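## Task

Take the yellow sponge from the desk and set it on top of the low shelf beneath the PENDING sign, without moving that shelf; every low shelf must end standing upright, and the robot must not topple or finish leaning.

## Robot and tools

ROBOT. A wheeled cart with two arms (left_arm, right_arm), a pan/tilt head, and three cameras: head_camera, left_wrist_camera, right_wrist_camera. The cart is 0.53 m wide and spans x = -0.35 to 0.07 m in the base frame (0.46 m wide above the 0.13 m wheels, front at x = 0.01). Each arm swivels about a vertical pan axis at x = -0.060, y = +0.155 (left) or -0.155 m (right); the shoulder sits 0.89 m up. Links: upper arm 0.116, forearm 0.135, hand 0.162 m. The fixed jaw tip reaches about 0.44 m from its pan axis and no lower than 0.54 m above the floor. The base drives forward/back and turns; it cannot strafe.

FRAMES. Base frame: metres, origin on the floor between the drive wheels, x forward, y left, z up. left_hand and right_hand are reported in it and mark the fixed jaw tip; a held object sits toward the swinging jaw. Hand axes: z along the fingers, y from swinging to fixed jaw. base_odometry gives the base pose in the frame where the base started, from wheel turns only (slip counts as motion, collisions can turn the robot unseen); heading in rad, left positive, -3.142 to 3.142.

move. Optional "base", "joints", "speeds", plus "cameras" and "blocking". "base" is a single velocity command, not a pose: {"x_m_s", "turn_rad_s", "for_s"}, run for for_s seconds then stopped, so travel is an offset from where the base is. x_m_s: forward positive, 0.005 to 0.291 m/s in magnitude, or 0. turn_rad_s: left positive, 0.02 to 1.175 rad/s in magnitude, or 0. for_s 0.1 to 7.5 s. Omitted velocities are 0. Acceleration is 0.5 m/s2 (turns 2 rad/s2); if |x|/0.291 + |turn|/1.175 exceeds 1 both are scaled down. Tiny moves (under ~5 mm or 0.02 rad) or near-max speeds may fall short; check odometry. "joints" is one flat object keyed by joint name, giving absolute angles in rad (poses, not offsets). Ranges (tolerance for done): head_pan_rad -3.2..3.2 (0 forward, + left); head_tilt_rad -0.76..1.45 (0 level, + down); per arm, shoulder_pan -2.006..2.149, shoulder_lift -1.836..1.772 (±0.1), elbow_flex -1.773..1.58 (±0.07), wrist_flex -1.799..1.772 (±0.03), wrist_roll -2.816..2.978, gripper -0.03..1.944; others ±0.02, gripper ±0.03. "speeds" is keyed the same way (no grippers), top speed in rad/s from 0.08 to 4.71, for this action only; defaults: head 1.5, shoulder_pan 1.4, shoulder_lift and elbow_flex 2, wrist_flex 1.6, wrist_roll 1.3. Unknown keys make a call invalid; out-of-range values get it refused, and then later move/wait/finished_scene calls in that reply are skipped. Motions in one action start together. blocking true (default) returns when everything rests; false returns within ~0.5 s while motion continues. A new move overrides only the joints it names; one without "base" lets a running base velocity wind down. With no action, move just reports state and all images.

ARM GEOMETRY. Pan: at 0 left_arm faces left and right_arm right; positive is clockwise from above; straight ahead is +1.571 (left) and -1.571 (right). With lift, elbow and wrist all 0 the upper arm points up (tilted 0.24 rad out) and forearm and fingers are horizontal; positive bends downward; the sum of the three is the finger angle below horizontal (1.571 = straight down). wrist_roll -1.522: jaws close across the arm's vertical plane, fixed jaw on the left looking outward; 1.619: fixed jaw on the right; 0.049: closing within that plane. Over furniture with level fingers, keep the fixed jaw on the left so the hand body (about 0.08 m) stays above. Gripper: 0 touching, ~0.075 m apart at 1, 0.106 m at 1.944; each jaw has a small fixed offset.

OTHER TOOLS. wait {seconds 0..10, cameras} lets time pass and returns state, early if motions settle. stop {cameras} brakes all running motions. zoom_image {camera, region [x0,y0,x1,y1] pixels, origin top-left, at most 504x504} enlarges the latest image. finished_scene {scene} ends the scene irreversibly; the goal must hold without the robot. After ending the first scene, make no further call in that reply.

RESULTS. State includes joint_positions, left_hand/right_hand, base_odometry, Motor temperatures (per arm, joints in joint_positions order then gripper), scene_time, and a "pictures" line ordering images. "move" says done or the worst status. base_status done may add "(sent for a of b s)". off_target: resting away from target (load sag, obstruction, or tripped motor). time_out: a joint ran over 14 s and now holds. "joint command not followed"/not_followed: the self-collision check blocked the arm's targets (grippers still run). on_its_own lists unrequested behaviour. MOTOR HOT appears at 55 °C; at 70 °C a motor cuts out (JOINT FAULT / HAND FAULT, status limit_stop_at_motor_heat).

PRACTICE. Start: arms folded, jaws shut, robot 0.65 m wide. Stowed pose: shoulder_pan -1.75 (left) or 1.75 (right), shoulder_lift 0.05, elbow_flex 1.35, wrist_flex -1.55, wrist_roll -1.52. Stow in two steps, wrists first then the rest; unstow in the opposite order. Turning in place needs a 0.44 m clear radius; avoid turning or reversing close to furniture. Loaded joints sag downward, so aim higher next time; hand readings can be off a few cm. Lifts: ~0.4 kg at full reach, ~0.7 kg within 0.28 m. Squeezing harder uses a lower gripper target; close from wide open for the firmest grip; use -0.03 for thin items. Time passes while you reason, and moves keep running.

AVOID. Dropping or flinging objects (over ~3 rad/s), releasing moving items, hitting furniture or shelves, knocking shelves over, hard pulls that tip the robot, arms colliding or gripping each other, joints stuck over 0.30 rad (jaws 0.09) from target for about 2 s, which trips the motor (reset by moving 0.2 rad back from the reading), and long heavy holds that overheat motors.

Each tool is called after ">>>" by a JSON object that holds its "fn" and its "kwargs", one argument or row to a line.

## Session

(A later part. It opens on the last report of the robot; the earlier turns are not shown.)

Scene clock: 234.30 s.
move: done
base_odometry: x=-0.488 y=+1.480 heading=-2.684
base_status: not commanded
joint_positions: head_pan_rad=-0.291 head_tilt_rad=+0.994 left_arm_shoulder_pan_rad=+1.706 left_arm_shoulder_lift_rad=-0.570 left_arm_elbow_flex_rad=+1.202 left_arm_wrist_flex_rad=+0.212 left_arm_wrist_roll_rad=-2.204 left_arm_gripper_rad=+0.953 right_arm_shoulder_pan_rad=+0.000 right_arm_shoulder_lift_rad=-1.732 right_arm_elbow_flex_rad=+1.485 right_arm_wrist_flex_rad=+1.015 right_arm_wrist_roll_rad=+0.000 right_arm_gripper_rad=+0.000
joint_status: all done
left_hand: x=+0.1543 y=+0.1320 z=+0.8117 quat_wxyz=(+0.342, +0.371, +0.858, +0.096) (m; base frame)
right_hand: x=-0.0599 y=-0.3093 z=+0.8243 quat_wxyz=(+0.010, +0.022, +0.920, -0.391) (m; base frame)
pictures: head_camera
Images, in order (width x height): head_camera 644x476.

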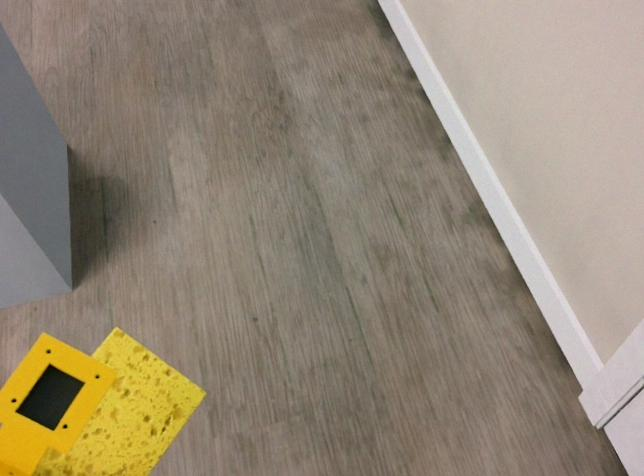

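>>> {"fn": "move", "kwargs": {
  "base": {"turn_rad_s": -0.35, "for_s": 1.0}
}}

>>> {"fn": "move", "kwargs": {
  "base": {"x_m_s": 0.2, "for_s": 2.75}
}}

>>> {"fn": "move", "kwargs": {
  "base": {"turn_rad_s": 0.32, "for_s": 1.0},
  "joints": {"head_pan_rad": 0.3, "head_tilt_rad": 0.8},
  "cameras": ["head_camera"]
}}

Scene clock: 250.73 s.
move: done
base_odometry: x=-0.489 y=+1.480 heading=-3.032
base_status: done (sent for 1 of 1 s)
joint_positions: head_pan_rad=-0.292 head_tilt_rad=+0.994 left_arm_shoulder_pan_rad=+1.704 left_arm_shoulder_lift_rad=-0.570 left_arm_elbow_flex_rad=+1.202 left_arm_wrist_flex_rad=+0.212 left_arm_wrist_roll_rad=-2.204 left_arm_gripper_rad=+0.953 right_arm_shoulder_pan_rad=+0.000 right_arm_shoulder_lift_rad=-1.732 right_arm_elbow_flex_rad=+1.485 right_arm_wrist_flex_rad=+1.015 right_arm_wrist_roll_rad=+0.000 right_arm_gripper_rad=+0.000
joint_status: not commanded
left_hand: x=+0.1544 y=+0.1324 z=+0.8117 quat_wxyz=(+0.342, +0.370, +0.858, +0.096) (m; base frame)
right_hand: x=-0.0599 y=-0.3093 z=+0.8243 quat_wxyz=(+0.010, +0.022, +0.920, -0.391) (m; base frame)
pictures: none

Scene clock: 254.57 s.
move: done
base_odometry: x=-1.039 y=+1.421 heading=-3.034
base_status: done (sent for 2.77 of 2.77 s)
joint_positions: head_pan_rad=-0.292 head_tilt_rad=+0.994 left_arm_shoulder_pan_rad=+1.706 left_arm_shoulder_lift_rad=-0.570 left_arm_elbow_flex_rad=+1.202 left_arm_wrist_flex_rad=+0.212 left_arm_wrist_roll_rad=-2.204 left_arm_gripper_rad=+0.953 right_arm_shoulder_pan_rad=+0.001 right_arm_shoulder_lift_rad=-1.732 right_arm_elbow_flex_rad=+1.485 right_arm_wrist_flex_rad=+1.015 right_arm_wrist_roll_rad=+0.000 right_arm_gripper_rad=+0.000
joint_status: not commanded
left_hand: x=+0.1543 y=+0.1320 z=+0.8117 quat_wxyz=(+0.342, +0.371, +0.858, +0.096) (m; base frame)
right_hand: x=-0.0602 y=-0.3093 z=+0.8243 quat_wxyz=(+0.009, +0.023, +0.920, -0.391) (m; base frame)
pictures: none

Scene clock: 256.17 s.
move: done
base_odometry: x=-1.038 y=+1.421 heading=-2.712
base_status: done (sent for 1 of 1 s)
joint_positions: head_pan_rad=+0.290 head_tilt_rad=+0.814 left_arm_shoulder_pan_rad=+1.707 left_arm_shoulder_lift_rad=-0.570 left_arm_elbow_flex_rad=+1.202 left_arm_wrist_flex_rad=+0.212 left_arm_wrist_roll_rad=-2.204 left_arm_gripper_rad=+0.953 right_arm_shoulder_pan_rad=-0.002 right_arm_shoulder_lift_rad=-1.732 right_arm_elbow_flex_rad=+1.485 right_arm_wrist_flex_rad=+1.015 right_arm_wrist_roll_rad=+0.000 right_arm_gripper_rad=+0.000
joint_status: all done
left_hand: x=+0.1543 y=+0.1317 z=+0.8117 quat_wxyz=(+0.343, +0.372, +0.858, +0.096) (m; base frame)
right_hand: x=-0.0597 y=-0.3093 z=+0.8243 quat_wxyz=(+0.010, +0.021, +0.920, -0.390) (m; base frame)
pictures: head_camera
Images, in order (width x height): head_camera 644x476.

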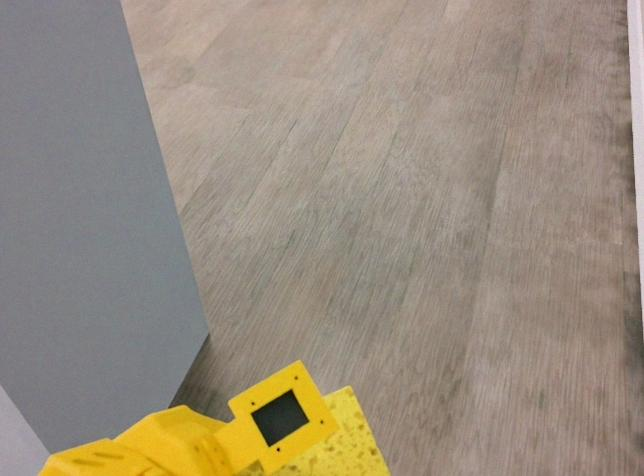

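>>> {"fn": "move", "kwargs": {
  "base": {"x_m_s": 0.22, "for_s": 5.7},
  "joints": {"head_pan_rad": 0.35, "head_tilt_rad": 0.25},
  "cameras": ["head_camera"]
}}

Scene clock: 270.67 s.
move: done
base_odometry: x=-2.179 y=+0.899 heading=-2.714
base_status: done (sent for 5.7 of 5.7 s)
joint_positions: head_pan_rad=+0.339 head_tilt_rad=+0.262 left_arm_shoulder_pan_rad=+1.711 left_arm_shoulder_lift_rad=-0.570 left_arm_elbow_flex_rad=+1.202 left_arm_wrist_flex_rad=+0.212 left_arm_wrist_roll_rad=-2.204 left_arm_gripper_rad=+0.953 right_arm_shoulder_pan_rad=+0.004 right_arm_shoulder_lift_rad=-1.732 right_arm_elbow_flex_rad=+1.485 right_arm_wrist_flex_rad=+1.015 right_arm_wrist_roll_rad=+0.000 right_arm_gripper_rad=+0.000
joint_status: all done
left_hand: x=+0.1542 y=+0.1310 z=+0.8117 quat_wxyz=(+0.343, +0.373, +0.857, +0.095) (m; base frame)
right_hand: x=-0.0607 y=-0.3093 z=+0.8243 quat_wxyz=(+0.009, +0.024, +0.920, -0.391) (m; base frame)
pictures: head_camera
Images, in order (width x height): head_camera 644x476.

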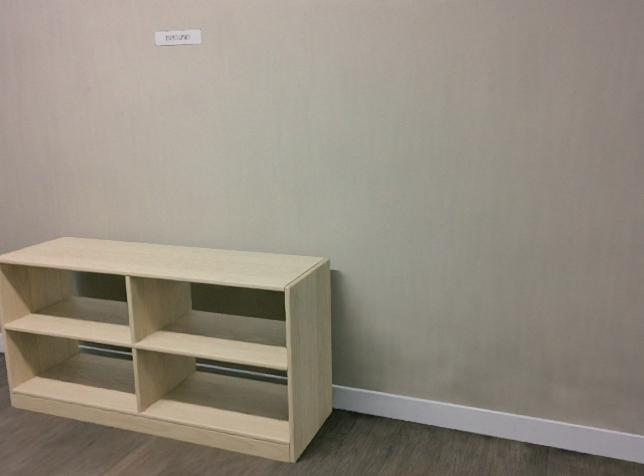

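>>> {"fn": "zoom_image", "kwargs": {
  "camera": "head_camera",
  "region": [140, 20, 220, 56]
}}

>>> {"fn": "move", "kwargs": {
  "joints": {"head_pan_rad": 1.2},
  "cameras": ["head_camera"]
}}

Scaled by 6.300.

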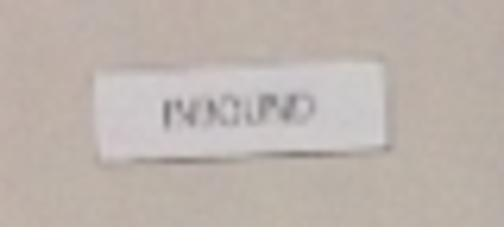

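Scene clock: 275.43 s.
move: done
base_odometry: x=-2.179 y=+0.899 heading=-2.714
base_status: not commanded
joint_positions: head_pan_rad=+1.189 head_tilt_rad=+0.262 left_arm_shoulder_pan_rad=+1.711 left_arm_shoulder_lift_rad=-0.570 left_arm_elbow_flex_rad=+1.202 left_arm_wrist_flex_rad=+0.212 left_arm_wrist_roll_rad=-2.204 left_arm_gripper_rad=+0.953 right_arm_shoulder_pan_rad=+0.004 right_arm_shoulder_lift_rad=-1.732 right_arm_elbow_flex_rad=+1.485 right_arm_wrist_flex_rad=+1.015 right_arm_wrist_roll_rad=+0.000 right_arm_gripper_rad=+0.000
joint_status: all done
left_hand: x=+0.1542 y=+0.1310 z=+0.8117 quat_wxyz=(+0.343, +0.373, +0.857, +0.095) (m; base frame)
right_hand: x=-0.0607 y=-0.3093 z=+0.8243 quat_wxyz=(+0.009, +0.024, +0.920, -0.391) (m; base frame)
pictures: head_camera
Images, in order (width x height): head_camera 644x476.

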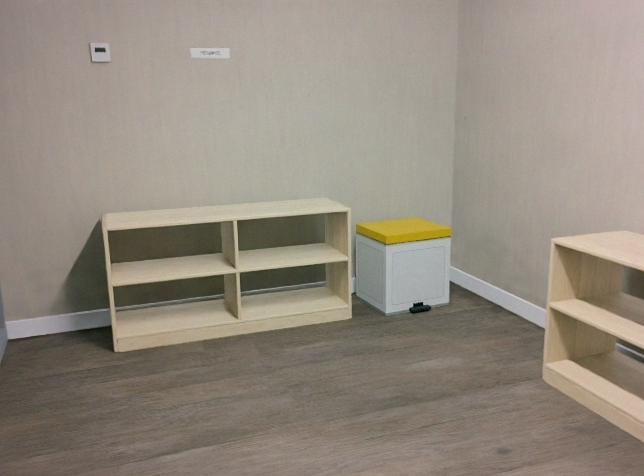

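>>> {"fn": "zoom_image", "kwargs": {
  "camera": "head_camera",
  "region": [170, 36, 250, 72]
}}

Scaled by 6.300.

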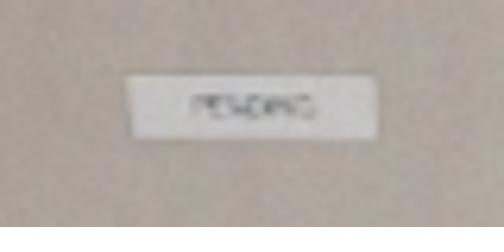

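>>> {"fn": "move", "kwargs": {
  "base": {"turn_rad_s": 0.6, "for_s": 2.18},
  "joints": {"head_pan_rad": 0.2, "head_tilt_rad": 0.5}
}}

>>> {"fn": "move", "kwargs": {
  "base": {"x_m_s": 0.25, "for_s": 7.2},
  "cameras": ["head_camera"]
}}

>>> {"fn": "move", "kwargs": {
  "base": {"turn_rad_s": 0.285, "for_s": 1.0},
  "joints": {"head_pan_rad": 0.0, "head_tilt_rad": 0.6},
  "cameras": ["head_camera"]
}}

Scene clock: 295.93 s.
move: done
base_odometry: x=-2.179 y=+0.899 heading=-1.414
base_status: done (sent for 2.17 of 2.17 s)
joint_positions: head_pan_rad=+0.208 head_tilt_rad=+0.493 left_arm_shoulder_pan_rad=+1.700 left_arm_shoulder_lift_rad=-0.572 left_arm_elbow_flex_rad=+1.203 left_arm_wrist_flex_rad=+0.212 left_arm_wrist_roll_rad=-2.204 left_arm_gripper_rad=+0.953 right_arm_shoulder_pan_rad=-0.002 right_arm_shoulder_lift_rad=-1.732 right_arm_elbow_flex_rad=+1.485 right_arm_wrist_flex_rad=+1.015 right_arm_wrist_roll_rad=+0.000 right_arm_gripper_rad=+0.000
joint_status: all done
left_hand: x=+0.1543 y=+0.1334 z=+0.8116 quat_wxyz=(+0.342, +0.368, +0.859, +0.097) (m; base frame)
right_hand: x=-0.0597 y=-0.3093 z=+0.8243 quat_wxyz=(+0.010, +0.021, +0.920, -0.390) (m; base frame)
pictures: none

Scene clock: 304.30 s.
move: done
base_odometry: x=-1.899 y=-0.879 heading=-1.414
base_status: done (sent for 7.2 of 7.2 s)
joint_positions: head_pan_rad=+0.208 head_tilt_rad=+0.493 left_arm_shoulder_pan_rad=+1.701 left_arm_shoulder_lift_rad=-0.572 left_arm_elbow_flex_rad=+1.203 left_arm_wrist_flex_rad=+0.212 left_arm_wrist_roll_rad=-2.204 left_arm_gripper_rad=+0.953 right_arm_shoulder_pan_rad=+0.001 right_arm_shoulder_lift_rad=-1.732 right_arm_elbow_flex_rad=+1.485 right_arm_wrist_flex_rad=+1.015 right_arm_wrist_roll_rad=+0.000 right_arm_gripper_rad=+0.000
joint_status: not commanded
left_hand: x=+0.1543 y=+0.1330 z=+0.8116 quat_wxyz=(+0.342, +0.369, +0.859, +0.097) (m; base frame)
right_hand: x=-0.0602 y=-0.3093 z=+0.8243 quat_wxyz=(+0.009, +0.023, +0.920, -0.391) (m; base frame)
pictures: head_camera
Images, in order (width x height): head_camera 644x476.

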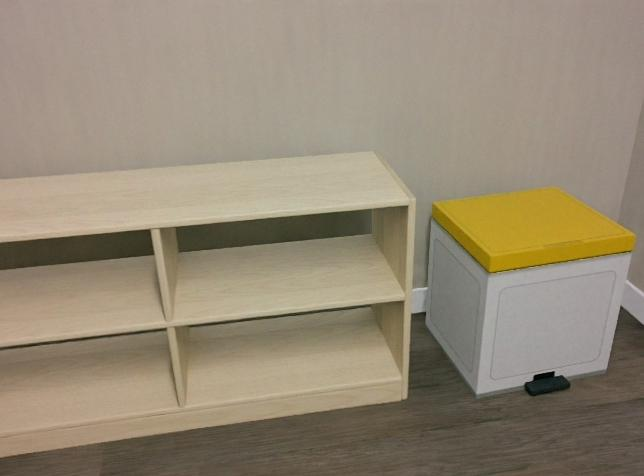

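Scene clock: 305.87 s.
move: done
base_odometry: x=-1.899 y=-0.879 heading=-1.127
base_status: done (sent for 1 of 1 s)
joint_positions: head_pan_rad=+0.009 head_tilt_rad=+0.593 left_arm_shoulder_pan_rad=+1.703 left_arm_shoulder_lift_rad=-0.572 left_arm_elbow_flex_rad=+1.203 left_arm_wrist_flex_rad=+0.212 left_arm_wrist_roll_rad=-2.204 left_arm_gripper_rad=+0.953 right_arm_shoulder_pan_rad=-0.002 right_arm_shoulder_lift_rad=-1.732 right_arm_elbow_flex_rad=+1.485 right_arm_wrist_flex_rad=+1.015 right_arm_wrist_roll_rad=+0.000 right_arm_gripper_rad=+0.000
joint_status: all done
left_hand: x=+0.1542 y=+0.1327 z=+0.8116 quat_wxyz=(+0.342, +0.370, +0.858, +0.096) (m; base frame)
right_hand: x=-0.0597 y=-0.3093 z=+0.8243 quat_wxyz=(+0.010, +0.021, +0.920, -0.390) (m; base frame)
pictures: head_camera
Images, in order (width x height): head_camera 644x476.

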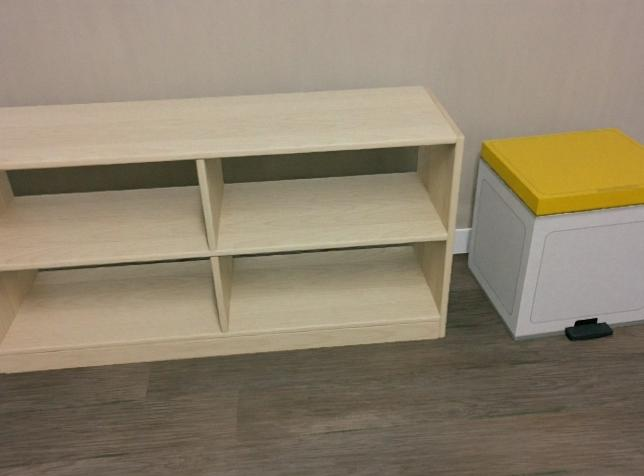

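>>> {"fn": "move", "kwargs": {
  "base": {"turn_rad_s": 0.13, "for_s": 1.0}
}}

>>> {"fn": "move", "kwargs": {
  "base": {"x_m_s": 0.2, "for_s": 3.75},
  "joints": {"head_pan_rad": -0.5, "head_tilt_rad": 0.9},
  "cameras": ["head_camera"]
}}

Scene clock: 319.00 s.
move: done
base_odometry: x=-1.899 y=-0.879 heading=-1.000
base_status: done (sent for 1 of 1 s)
joint_positions: head_pan_rad=+0.009 head_tilt_rad=+0.593 left_arm_shoulder_pan_rad=+1.703 left_arm_shoulder_lift_rad=-0.572 left_arm_elbow_flex_rad=+1.203 left_arm_wrist_flex_rad=+0.212 left_arm_wrist_roll_rad=-2.204 left_arm_gripper_rad=+0.953 right_arm_shoulder_pan_rad=+0.000 right_arm_shoulder_lift_rad=-1.732 right_arm_elbow_flex_rad=+1.485 right_arm_wrist_flex_rad=+1.015 right_arm_wrist_roll_rad=+0.000 right_arm_gripper_rad=+0.000
joint_status: not commanded
left_hand: x=+0.1542 y=+0.1327 z=+0.8116 quat_wxyz=(+0.342, +0.370, +0.858, +0.096) (m; base frame)
right_hand: x=-0.0599 y=-0.3093 z=+0.8243 quat_wxyz=(+0.010, +0.022, +0.920, -0.391) (m; base frame)
pictures: none

Scene clock: 323.83 s.
move: done
base_odometry: x=-1.490 y=-1.512 heading=-0.998
base_status: done (sent for 3.77 of 3.77 s)
joint_positions: head_pan_rad=-0.491 head_tilt_rad=+0.894 left_arm_shoulder_pan_rad=+1.704 left_arm_shoulder_lift_rad=-0.572 left_arm_elbow_flex_rad=+1.203 left_arm_wrist_flex_rad=+0.212 left_arm_wrist_roll_rad=-2.204 left_arm_gripper_rad=+0.953 right_arm_shoulder_pan_rad=+0.003 right_arm_shoulder_lift_rad=-1.732 right_arm_elbow_flex_rad=+1.485 right_arm_wrist_flex_rad=+1.015 right_arm_wrist_roll_rad=+0.000 right_arm_gripper_rad=+0.000
joint_status: all done
left_hand: x=+0.1542 y=+0.1324 z=+0.8116 quat_wxyz=(+0.342, +0.370, +0.858, +0.096) (m; base frame)
right_hand: x=-0.0604 y=-0.3093 z=+0.8243 quat_wxyz=(+0.009, +0.024, +0.920, -0.391) (m; base frame)
pictures: head_camera
Images, in order (width x height): head_camera 644x476.

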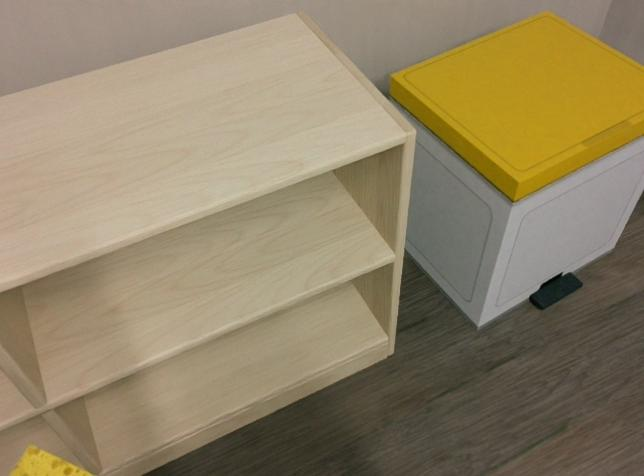

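>>> {"fn": "move", "kwargs": {
  "base": {"x_m_s": 0.12, "for_s": 2.42}
}}

>>> {"fn": "move", "kwargs": {
  "joints": {"left_arm_shoulder_lift_rad": 0.87, "left_arm_elbow_flex_rad": -0.6, "left_arm_wrist_flex_rad": 0.6, "head_pan_rad": 0.2},
  "speeds": {"left_arm_shoulder_lift_rad": 0.5, "left_arm_elbow_flex_rad": 0.6, "left_arm_wrist_flex_rad": 0.15},
  "cameras": ["head_camera", "left_wrist_camera"]
}}

Scene clock: 342.43 s.
move: done
base_odometry: x=-1.332 y=-1.757 heading=-0.999
base_status: done (sent for 2.43 of 2.43 s)
joint_positions: head_pan_rad=-0.491 head_tilt_rad=+0.894 left_arm_shoulder_pan_rad=+1.704 left_arm_shoulder_lift_rad=-0.572 left_arm_elbow_flex_rad=+1.203 left_arm_wrist_flex_rad=+0.212 left_arm_wrist_roll_rad=-2.204 left_arm_gripper_rad=+0.953 right_arm_shoulder_pan_rad=-0.004 right_arm_shoulder_lift_rad=-1.732 right_arm_elbow_flex_rad=+1.485 right_arm_wrist_flex_rad=+1.015 right_arm_wrist_roll_rad=+0.000 right_arm_gripper_rad=+0.000
joint_status: not commanded
left_hand: x=+0.1542 y=+0.1324 z=+0.8116 quat_wxyz=(+0.342, +0.370, +0.858, +0.096) (m; base frame)
right_hand: x=-0.0595 y=-0.3093 z=+0.8243 quat_wxyz=(+0.010, +0.021, +0.920, -0.390) (m; base frame)
pictures: none

Scene clock: 346.03 s.
move: done
base_odometry: x=-1.332 y=-1.757 heading=-0.999
base_status: not commanded
joint_positions: head_pan_rad=+0.189 head_tilt_rad=+0.894 left_arm_shoulder_pan_rad=+1.704 left_arm_shoulder_lift_rad=+0.889 left_arm_elbow_flex_rad=-0.561 left_arm_wrist_flex_rad=+0.597 left_arm_wrist_roll_rad=-2.204 left_arm_gripper_rad=+0.953 right_arm_shoulder_pan_rad=-0.004 right_arm_shoulder_lift_rad=-1.732 right_arm_elbow_flex_rad=+1.485 right_arm_wrist_flex_rad=+1.015 right_arm_wrist_roll_rad=+0.000 right_arm_gripper_rad=+0.000
joint_status: all done
left_hand: x=+0.3028 y=+0.1124 z=+0.7794 quat_wxyz=(+0.306, +0.376, +0.871, +0.086) (m; base frame)
right_hand: x=-0.0595 y=-0.3093 z=+0.8243 quat_wxyz=(+0.010, +0.021, +0.920, -0.390) (m; base frame)
pictures: head_camera, left_wrist_camera
Images, in order (width x height): head_camera 644x476, left_wrist_camera 644x476.

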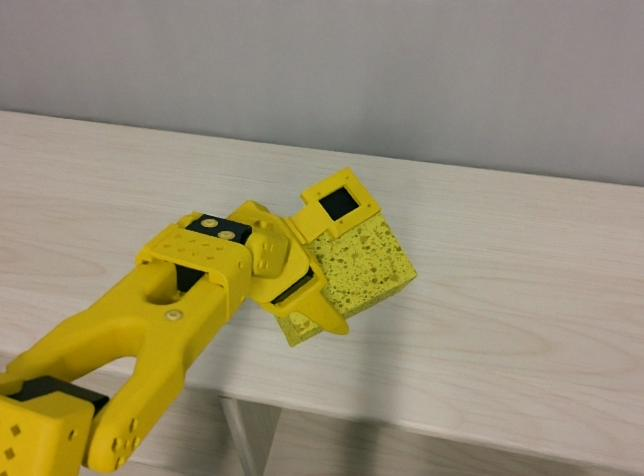

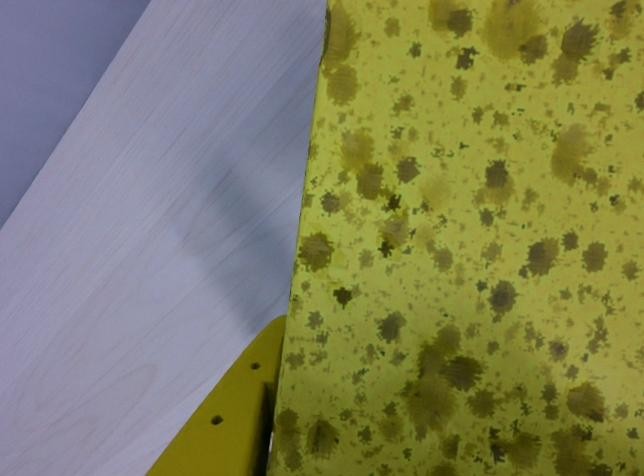

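>>> {"fn": "move", "kwargs": {
  "base": {"x_m_s": 0.1, "for_s": 0.5},
  "joints": {"left_arm_shoulder_lift_rad": 1.11, "left_arm_elbow_flex_rad": -0.71, "left_arm_wrist_flex_rad": 0.53},
  "speeds": {"left_arm_shoulder_lift_rad": 0.25, "left_arm_elbow_flex_rad": 0.12, "left_arm_wrist_flex_rad": 0.1}
}}

>>> {"fn": "move", "kwargs": {
  "joints": {"left_arm_shoulder_lift_rad": 1.31, "left_arm_elbow_flex_rad": -0.78, "left_arm_wrist_flex_rad": 0.43},
  "speeds": {"left_arm_shoulder_lift_rad": 0.2, "left_arm_elbow_flex_rad": 0.1, "left_arm_wrist_flex_rad": 0.1},
  "cameras": ["head_camera"]
}}

>>> {"fn": "move", "kwargs": {
  "joints": {"left_arm_shoulder_lift_rad": 1.42, "left_arm_elbow_flex_rad": -0.82, "left_arm_wrist_flex_rad": 0.37},
  "speeds": {"left_arm_shoulder_lift_rad": 0.15, "left_arm_elbow_flex_rad": 0.1, "left_arm_wrist_flex_rad": 0.1},
  "cameras": ["head_camera", "left_wrist_camera"]
}}

Scene clock: 361.70 s.
move: done
base_odometry: x=-1.304 y=-1.800 heading=-0.999
base_status: done (sent for 0.5 of 0.5 s)
joint_positions: head_pan_rad=+0.189 head_tilt_rad=+0.894 left_arm_shoulder_pan_rad=+1.704 left_arm_shoulder_lift_rad=+1.128 left_arm_elbow_flex_rad=-0.673 left_arm_wrist_flex_rad=+0.543 left_arm_wrist_roll_rad=-2.204 left_arm_gripper_rad=+0.953 right_arm_shoulder_pan_rad=-0.004 right_arm_shoulder_lift_rad=-1.732 right_arm_elbow_flex_rad=+1.485 right_arm_wrist_flex_rad=+1.015 right_arm_wrist_roll_rad=+0.000 right_arm_gripper_rad=+0.000
joint_status: all done
left_hand: x=+0.2961 y=+0.1133 z=+0.7299 quat_wxyz=(+0.272, +0.380, +0.881, +0.076) (m; base frame)
right_hand: x=-0.0595 y=-0.3093 z=+0.8243 quat_wxyz=(+0.010, +0.021, +0.920, -0.390) (m; base frame)
pictures: none

Scene clock: 363.17 s.
move: done
base_odometry: x=-1.304 y=-1.800 heading=-0.999
base_status: not commanded
joint_positions: head_pan_rad=+0.189 head_tilt_rad=+0.894 left_arm_shoulder_pan_rad=+1.704 left_arm_shoulder_lift_rad=+1.327 left_arm_elbow_flex_rad=-0.747 left_arm_wrist_flex_rad=+0.441 left_arm_wrist_roll_rad=-2.204 left_arm_gripper_rad=+0.953 right_arm_shoulder_pan_rad=-0.004 right_arm_shoulder_lift_rad=-1.732 right_arm_elbow_flex_rad=+1.485 right_arm_wrist_flex_rad=+1.015 right_arm_wrist_roll_rad=+0.000 right_arm_gripper_rad=+0.000
joint_status: all done
left_hand: x=+0.2876 y=+0.1144 z=+0.6898 quat_wxyz=(+0.261, +0.381, +0.884, +0.073) (m; base frame)
right_hand: x=-0.0595 y=-0.3093 z=+0.8243 quat_wxyz=(+0.010, +0.021, +0.920, -0.390) (m; base frame)
pictures: head_camera
Images, in order (width x height): head_camera 644x476.

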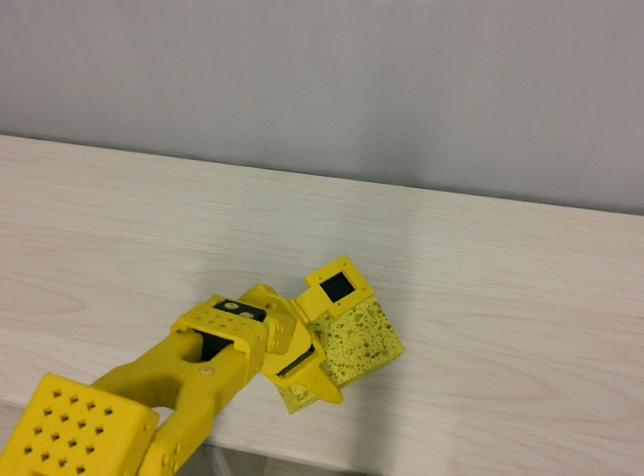

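Scene clock: 364.33 s.
move: done
base_odometry: x=-1.304 y=-1.800 heading=-0.999
base_status: not commanded
joint_positions: head_pan_rad=+0.189 head_tilt_rad=+0.894 left_arm_shoulder_pan_rad=+1.704 left_arm_shoulder_lift_rad=+1.436 left_arm_elbow_flex_rad=-0.785 left_arm_wrist_flex_rad=+0.382 left_arm_wrist_roll_rad=-2.204 left_arm_gripper_rad=+0.953 right_arm_shoulder_pan_rad=-0.004 right_arm_shoulder_lift_rad=-1.732 right_arm_elbow_flex_rad=+1.485 right_arm_wrist_flex_rad=+1.015 right_arm_wrist_roll_rad=+0.000 right_arm_gripper_rad=+0.000
joint_status: all done
left_hand: x=+0.2801 y=+0.1154 z=+0.6682 quat_wxyz=(+0.255, +0.382, +0.885, +0.072) (m; base frame)
right_hand: x=-0.0595 y=-0.3093 z=+0.8243 quat_wxyz=(+0.010, +0.021, +0.920, -0.390) (m; base frame)
pictures: head_camera, left_wrist_camera
Images, in order (width x height): head_camera 644x476, left_wrist_camera 644x476.

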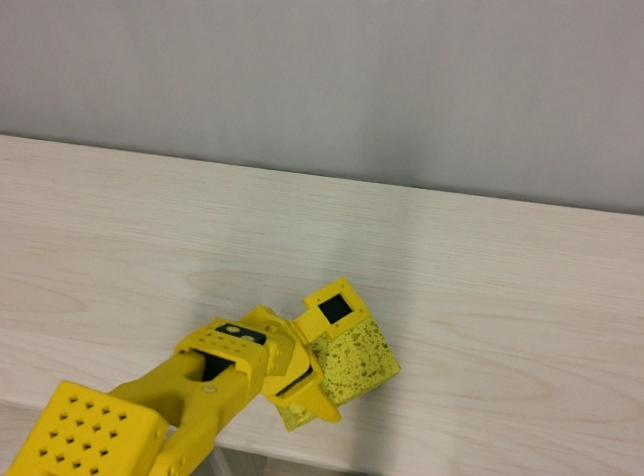

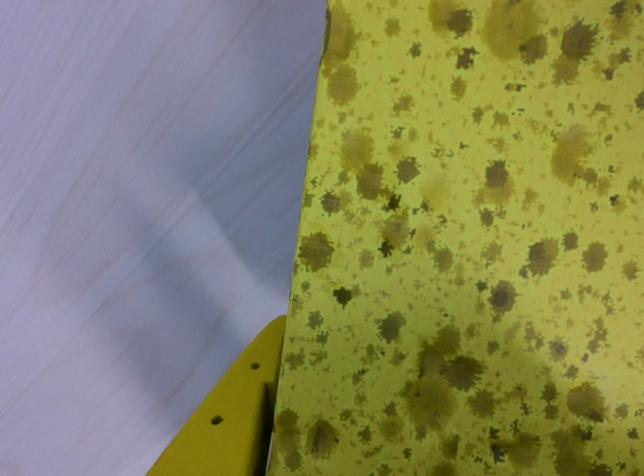

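>>> {"fn": "move", "kwargs": {
  "joints": {"left_arm_shoulder_lift_rad": 1.52, "left_arm_elbow_flex_rad": -0.88, "left_arm_wrist_flex_rad": 0.34},
  "speeds": {"left_arm_shoulder_lift_rad": 0.15, "left_arm_elbow_flex_rad": 0.1, "left_arm_wrist_flex_rad": 0.1}
}}

>>> {"fn": "move", "kwargs": {
  "joints": {"left_arm_shoulder_lift_rad": 1.58, "left_arm_elbow_flex_rad": -0.92, "left_arm_wrist_flex_rad": 0.32},
  "speeds": {"left_arm_shoulder_lift_rad": 0.12, "left_arm_elbow_flex_rad": 0.1, "left_arm_wrist_flex_rad": 0.1},
  "cameras": ["head_camera", "left_wrist_camera"]
}}

Scene clock: 378.83 s.
move: done
base_odometry: x=-1.304 y=-1.800 heading=-0.999
base_status: not commanded
joint_positions: head_pan_rad=+0.189 head_tilt_rad=+0.894 left_arm_shoulder_pan_rad=+1.703 left_arm_shoulder_lift_rad=+1.533 left_arm_elbow_flex_rad=-0.851 left_arm_wrist_flex_rad=+0.350 left_arm_wrist_roll_rad=-2.204 left_arm_gripper_rad=+0.951 right_arm_shoulder_pan_rad=-0.004 right_arm_shoulder_lift_rad=-1.732 right_arm_elbow_flex_rad=+1.485 right_arm_wrist_flex_rad=+1.015 right_arm_wrist_roll_rad=+0.000 right_arm_gripper_rad=+0.000
joint_status: all done
left_hand: x=+0.2762 y=+0.1165 z=+0.6539 quat_wxyz=(+0.256, +0.381, +0.885, +0.072) (m; base frame)
right_hand: x=-0.0595 y=-0.3093 z=+0.8243 quat_wxyz=(+0.010, +0.021, +0.920, -0.390) (m; base frame)
pictures: none

Scene clock: 379.70 s.
move: done
base_odometry: x=-1.304 y=-1.800 heading=-0.999
base_status: not commanded
joint_positions: head_pan_rad=+0.189 head_tilt_rad=+0.894 left_arm_shoulder_pan_rad=+1.703 left_arm_shoulder_lift_rad=+1.579 left_arm_elbow_flex_rad=-0.905 left_arm_wrist_flex_rad=+0.329 left_arm_wrist_roll_rad=-2.194 left_arm_gripper_rad=+0.951 right_arm_shoulder_pan_rad=-0.004 right_arm_shoulder_lift_rad=-1.732 right_arm_elbow_flex_rad=+1.485 right_arm_wrist_flex_rad=+1.015 right_arm_wrist_roll_rad=+0.000 right_arm_gripper_rad=+0.000
joint_status: all done
left_hand: x=+0.2795 y=+0.1161 z=+0.6521 quat_wxyz=(+0.270, +0.376, +0.883, +0.075) (m; base frame)
right_hand: x=-0.0595 y=-0.3093 z=+0.8243 quat_wxyz=(+0.010, +0.021, +0.920, -0.390) (m; base frame)
pictures: head_camera, left_wrist_camera
Images, in order (width x height): head_camera 644x476, left_wrist_camera 644x476.

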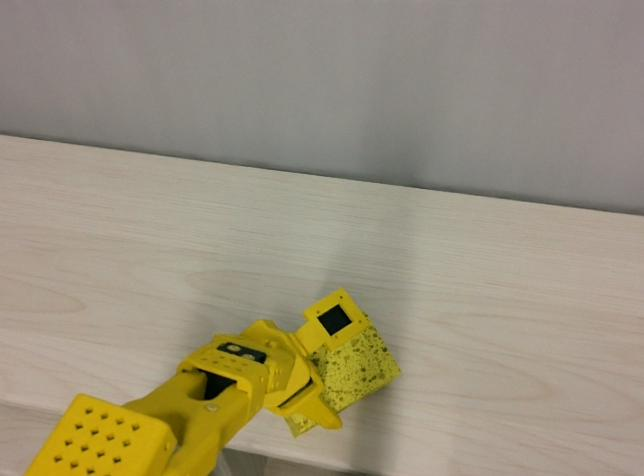

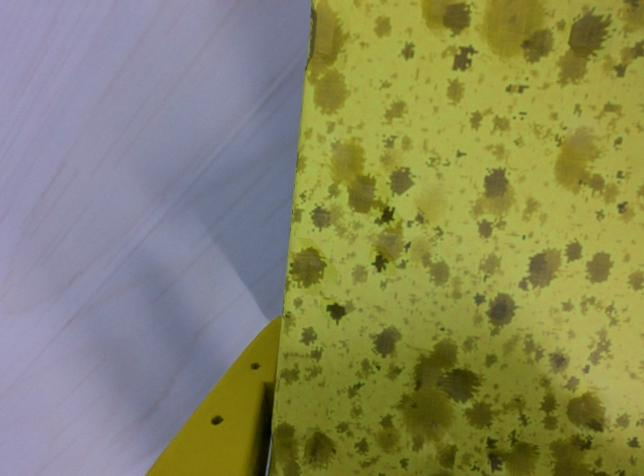

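>>> {"fn": "move", "kwargs": {
  "joints": {"left_arm_shoulder_lift_rad":1.615},
  "speeds": {"left_arm_shoulder_lift_rad":0.1}
}}

>>> {"fn": "move", "kwargs": {
  "joints": {"left_arm_gripper_rad":1.1}
}}

>>> {"fn": "move", "kwargs": {
  "joints": {"left_arm_gripper_rad":1.45},
  "cameras": ["head_camera","left_wrist_camera"]
}}

Scene clock: 393.73 s.
move: done
base_odometry: x=-1.304 y=-1.800 heading=-0.999
base_status: not commanded
joint_positions: head_pan_rad=+0.189 head_tilt_rad=+0.894 left_arm_shoulder_pan_rad=+1.703 left_arm_shoulder_lift_rad=+1.596 left_arm_elbow_flex_rad=-0.921 left_arm_wrist_flex_rad=+0.324 left_arm_wrist_roll_rad=-2.194 left_arm_gripper_rad=+0.951 right_arm_shoulder_pan_rad=-0.004 right_arm_shoulder_lift_rad=-1.732 right_arm_elbow_flex_rad=+1.485 right_arm_wrist_flex_rad=+1.015 right_arm_wrist_roll_rad=+0.000 right_arm_gripper_rad=+0.000
joint_status: all done
left_hand: x=+0.2796 y=+0.1161 z=+0.6506 quat_wxyz=(+0.272, +0.375, +0.883, +0.075) (m; base frame)
right_hand: x=-0.0595 y=-0.3093 z=+0.8243 quat_wxyz=(+0.010, +0.021, +0.920, -0.390) (m; base frame)
pictures: none

Scene clock: 394.37 s.
move: done
base_odometry: x=-1.304 y=-1.800 heading=-0.999
base_status: not commanded
joint_positions: head_pan_rad=+0.189 head_tilt_rad=+0.894 left_arm_shoulder_pan_rad=+1.700 left_arm_shoulder_lift_rad=+1.614 left_arm_elbow_flex_rad=-0.914 left_arm_wrist_flex_rad=+0.315 left_arm_wrist_roll_rad=-2.194 left_arm_gripper_rad=+1.094 right_arm_shoulder_pan_rad=-0.002 right_arm_shoulder_lift_rad=-1.732 right_arm_elbow_flex_rad=+1.485 right_arm_wrist_flex_rad=+1.015 right_arm_wrist_roll_rad=+0.000 right_arm_gripper_rad=+0.000
joint_status: all done
left_hand: x=+0.2748 y=+0.1178 z=+0.6442 quat_wxyz=(+0.264, +0.375, +0.886, +0.074) (m; base frame)
right_hand: x=-0.0597 y=-0.3093 z=+0.8243 quat_wxyz=(+0.010, +0.021, +0.920, -0.390) (m; base frame)
pictures: none

Scene clock: 395.07 s.
move: done
base_odometry: x=-1.304 y=-1.800 heading=-0.999
base_status: not commanded
joint_positions: head_pan_rad=+0.189 head_tilt_rad=+0.894 left_arm_shoulder_pan_rad=+1.700 left_arm_shoulder_lift_rad=+1.628 left_arm_elbow_flex_rad=-0.914 left_arm_wrist_flex_rad=+0.326 left_arm_wrist_roll_rad=-2.196 left_arm_gripper_rad=+1.442 right_arm_shoulder_pan_rad=-0.004 right_arm_shoulder_lift_rad=-1.732 right_arm_elbow_flex_rad=+1.485 right_arm_wrist_flex_rad=+1.015 right_arm_wrist_roll_rad=+0.000 right_arm_gripper_rad=+0.000
joint_status: all done
left_hand: x=+0.2699 y=+0.1184 z=+0.6391 quat_wxyz=(+0.253, +0.377, +0.888, +0.071) (m; base frame)
right_hand: x=-0.0595 y=-0.3093 z=+0.8243 quat_wxyz=(+0.010, +0.021, +0.920, -0.390) (m; base frame)
pictures: head_camera, left_wrist_camera
Images, in order (width x height): head_camera 644x476, left_wrist_camera 644x476.

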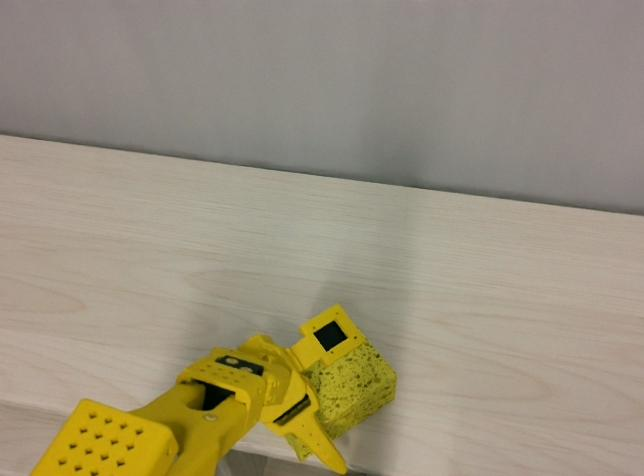

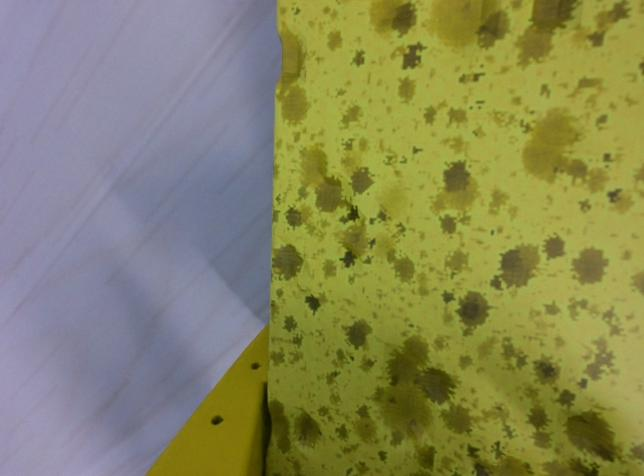

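>>> {"fn": "move", "kwargs": {
  "joints": {"left_arm_gripper_rad":1.94}
}}

>>> {"fn": "move", "kwargs": {
  "joints": {"left_arm_shoulder_pan_rad":1.645},
  "speeds": {"left_arm_shoulder_pan_rad":0.2},
  "cameras": ["head_camera","left_wrist_camera"]
}}

Scene clock: 401.70 s.
move: done
base_odometry: x=-1.304 y=-1.800 heading=-0.999
base_status: not commanded
joint_positions: head_pan_rad=+0.189 head_tilt_rad=+0.894 left_arm_shoulder_pan_rad=+1.700 left_arm_shoulder_lift_rad=+1.628 left_arm_elbow_flex_rad=-0.914 left_arm_wrist_flex_rad=+0.326 left_arm_wrist_roll_rad=-2.196 left_arm_gripper_rad=+1.925 right_arm_shoulder_pan_rad=-0.004 right_arm_shoulder_lift_rad=-1.732 right_arm_elbow_flex_rad=+1.485 right_arm_wrist_flex_rad=+1.015 right_arm_wrist_roll_rad=+0.000 right_arm_gripper_rad=+0.000
joint_status: all done
left_hand: x=+0.2699 y=+0.1184 z=+0.6391 quat_wxyz=(+0.253, +0.377, +0.888, +0.071) (m; base frame)
right_hand: x=-0.0595 y=-0.3093 z=+0.8243 quat_wxyz=(+0.010, +0.021, +0.920, -0.390) (m; base frame)
pictures: none

Scene clock: 402.73 s.
move: done
base_odometry: x=-1.304 y=-1.800 heading=-0.999
base_status: not commanded
joint_positions: head_pan_rad=+0.189 head_tilt_rad=+0.894 left_arm_shoulder_pan_rad=+1.649 left_arm_shoulder_lift_rad=+1.628 left_arm_elbow_flex_rad=-0.914 left_arm_wrist_flex_rad=+0.326 left_arm_wrist_roll_rad=-2.196 left_arm_gripper_rad=+1.925 right_arm_shoulder_pan_rad=-0.004 right_arm_shoulder_lift_rad=-1.732 right_arm_elbow_flex_rad=+1.485 right_arm_wrist_flex_rad=+1.015 right_arm_wrist_roll_rad=+0.000 right_arm_gripper_rad=+0.000
joint_status: all done
left_hand: x=+0.2713 y=+0.1351 z=+0.6391 quat_wxyz=(+0.251, +0.354, +0.898, +0.077) (m; base frame)
right_hand: x=-0.0595 y=-0.3093 z=+0.8243 quat_wxyz=(+0.010, +0.021, +0.920, -0.390) (m; base frame)
pictures: head_camera, left_wrist_camera
Images, in order (width x height): head_camera 644x476, left_wrist_camera 644x476.

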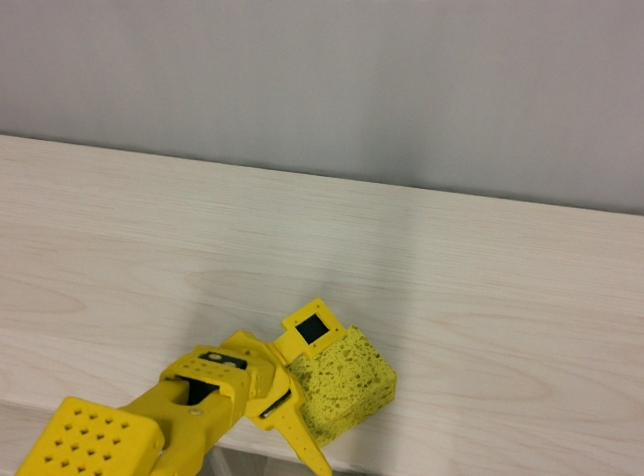

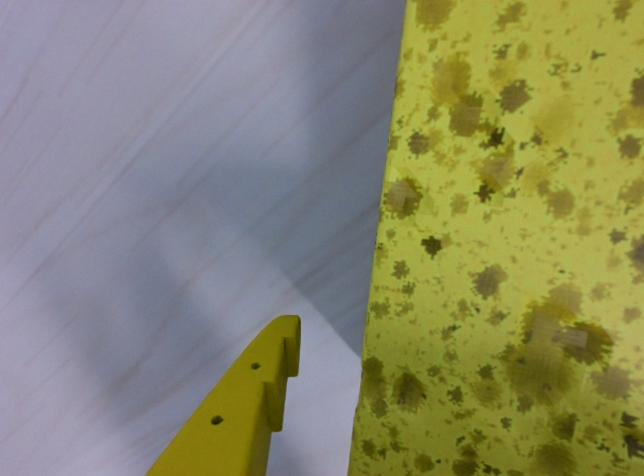

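Free; sponge flat inside the edge.

>>> {"fn": "move", "kwargs": {
  "joints": {"left_arm_shoulder_lift_rad":1.1},
  "speeds": {"left_arm_shoulder_lift_rad":0.4},
  "cameras": ["head_camera"]
}}

>>> {"fn": "move", "kwargs": {
  "base": {"x_m_s":-0.1,"for_s":1.5},
  "joints": {"left_arm_shoulder_lift_rad":0.7},
  "cameras": ["head_camera"]
}}

Scene clock: 409.10 s.
move: done
base_odometry: x=-1.304 y=-1.800 heading=-0.999
base_status: not commanded
joint_positions: head_pan_rad=+0.189 head_tilt_rad=+0.894 left_arm_shoulder_pan_rad=+1.649 left_arm_shoulder_lift_rad=+1.173 left_arm_elbow_flex_rad=-0.914 left_arm_wrist_flex_rad=+0.326 left_arm_wrist_roll_rad=-2.205 left_arm_gripper_rad=+1.925 right_arm_shoulder_pan_rad=-0.004 right_arm_shoulder_lift_rad=-1.732 right_arm_elbow_flex_rad=+1.485 right_arm_wrist_flex_rad=+1.015 right_arm_wrist_roll_rad=+0.000 right_arm_gripper_rad=+0.000
joint_status: all done
left_hand: x=+0.3525 y=+0.1287 z=+0.7978 quat_wxyz=(+0.452, +0.327, +0.818, +0.141) (m; base frame)
right_hand: x=-0.0595 y=-0.3093 z=+0.8243 quat_wxyz=(+0.010, +0.021, +0.920, -0.390) (m; base frame)
pictures: head_camera
Images, in order (width x height): head_camera 644x476.

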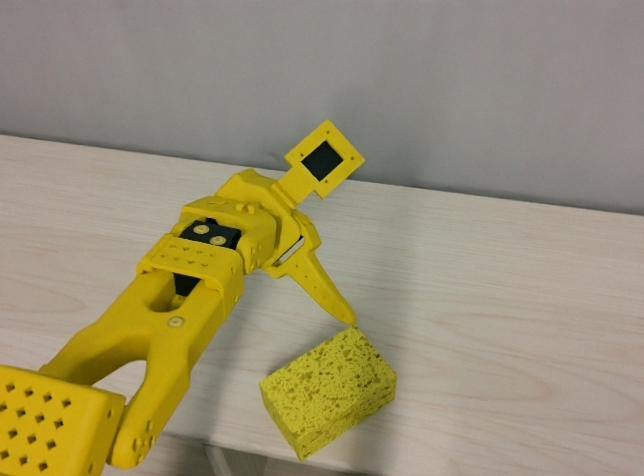

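Scene clock: 411.47 s.
move: done
base_odometry: x=-1.386 y=-1.672 heading=-0.999
base_status: done (sent for 1.5 of 1.5 s)
joint_positions: head_pan_rad=+0.189 head_tilt_rad=+0.894 left_arm_shoulder_pan_rad=+1.649 left_arm_shoulder_lift_rad=+0.769 left_arm_elbow_flex_rad=-0.914 left_arm_wrist_flex_rad=+0.326 left_arm_wrist_roll_rad=-2.205 left_arm_gripper_rad=+1.925 right_arm_shoulder_pan_rad=-0.002 right_arm_shoulder_lift_rad=-1.732 right_arm_elbow_flex_rad=+1.485 right_arm_wrist_flex_rad=+1.015 right_arm_wrist_roll_rad=+0.000 right_arm_gripper_rad=+0.000
joint_status: all done
left_hand: x=+0.3595 y=+0.1282 z=+0.9558 quat_wxyz=(+0.611, +0.285, +0.713, +0.191) (m; base frame)
right_hand: x=-0.0597 y=-0.3093 z=+0.8243 quat_wxyz=(+0.010, +0.021, +0.920, -0.390) (m; base frame)
pictures: head_camera
Images, in order (width x height): head_camera 644x476.

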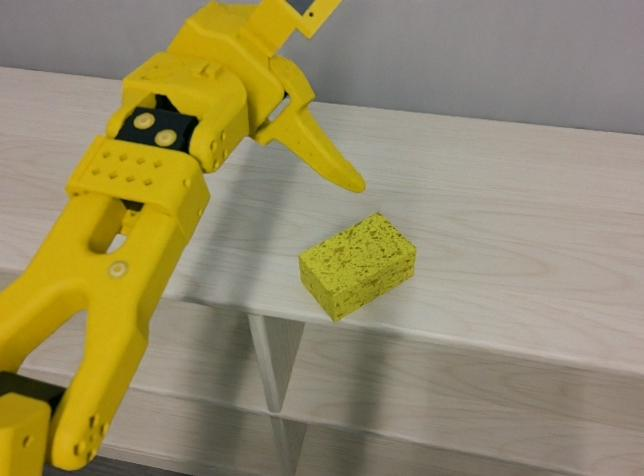

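>>> {"fn": "finished_scene", "kwargs": {
  "scene": 3
}}

The scene is finished: the task was done.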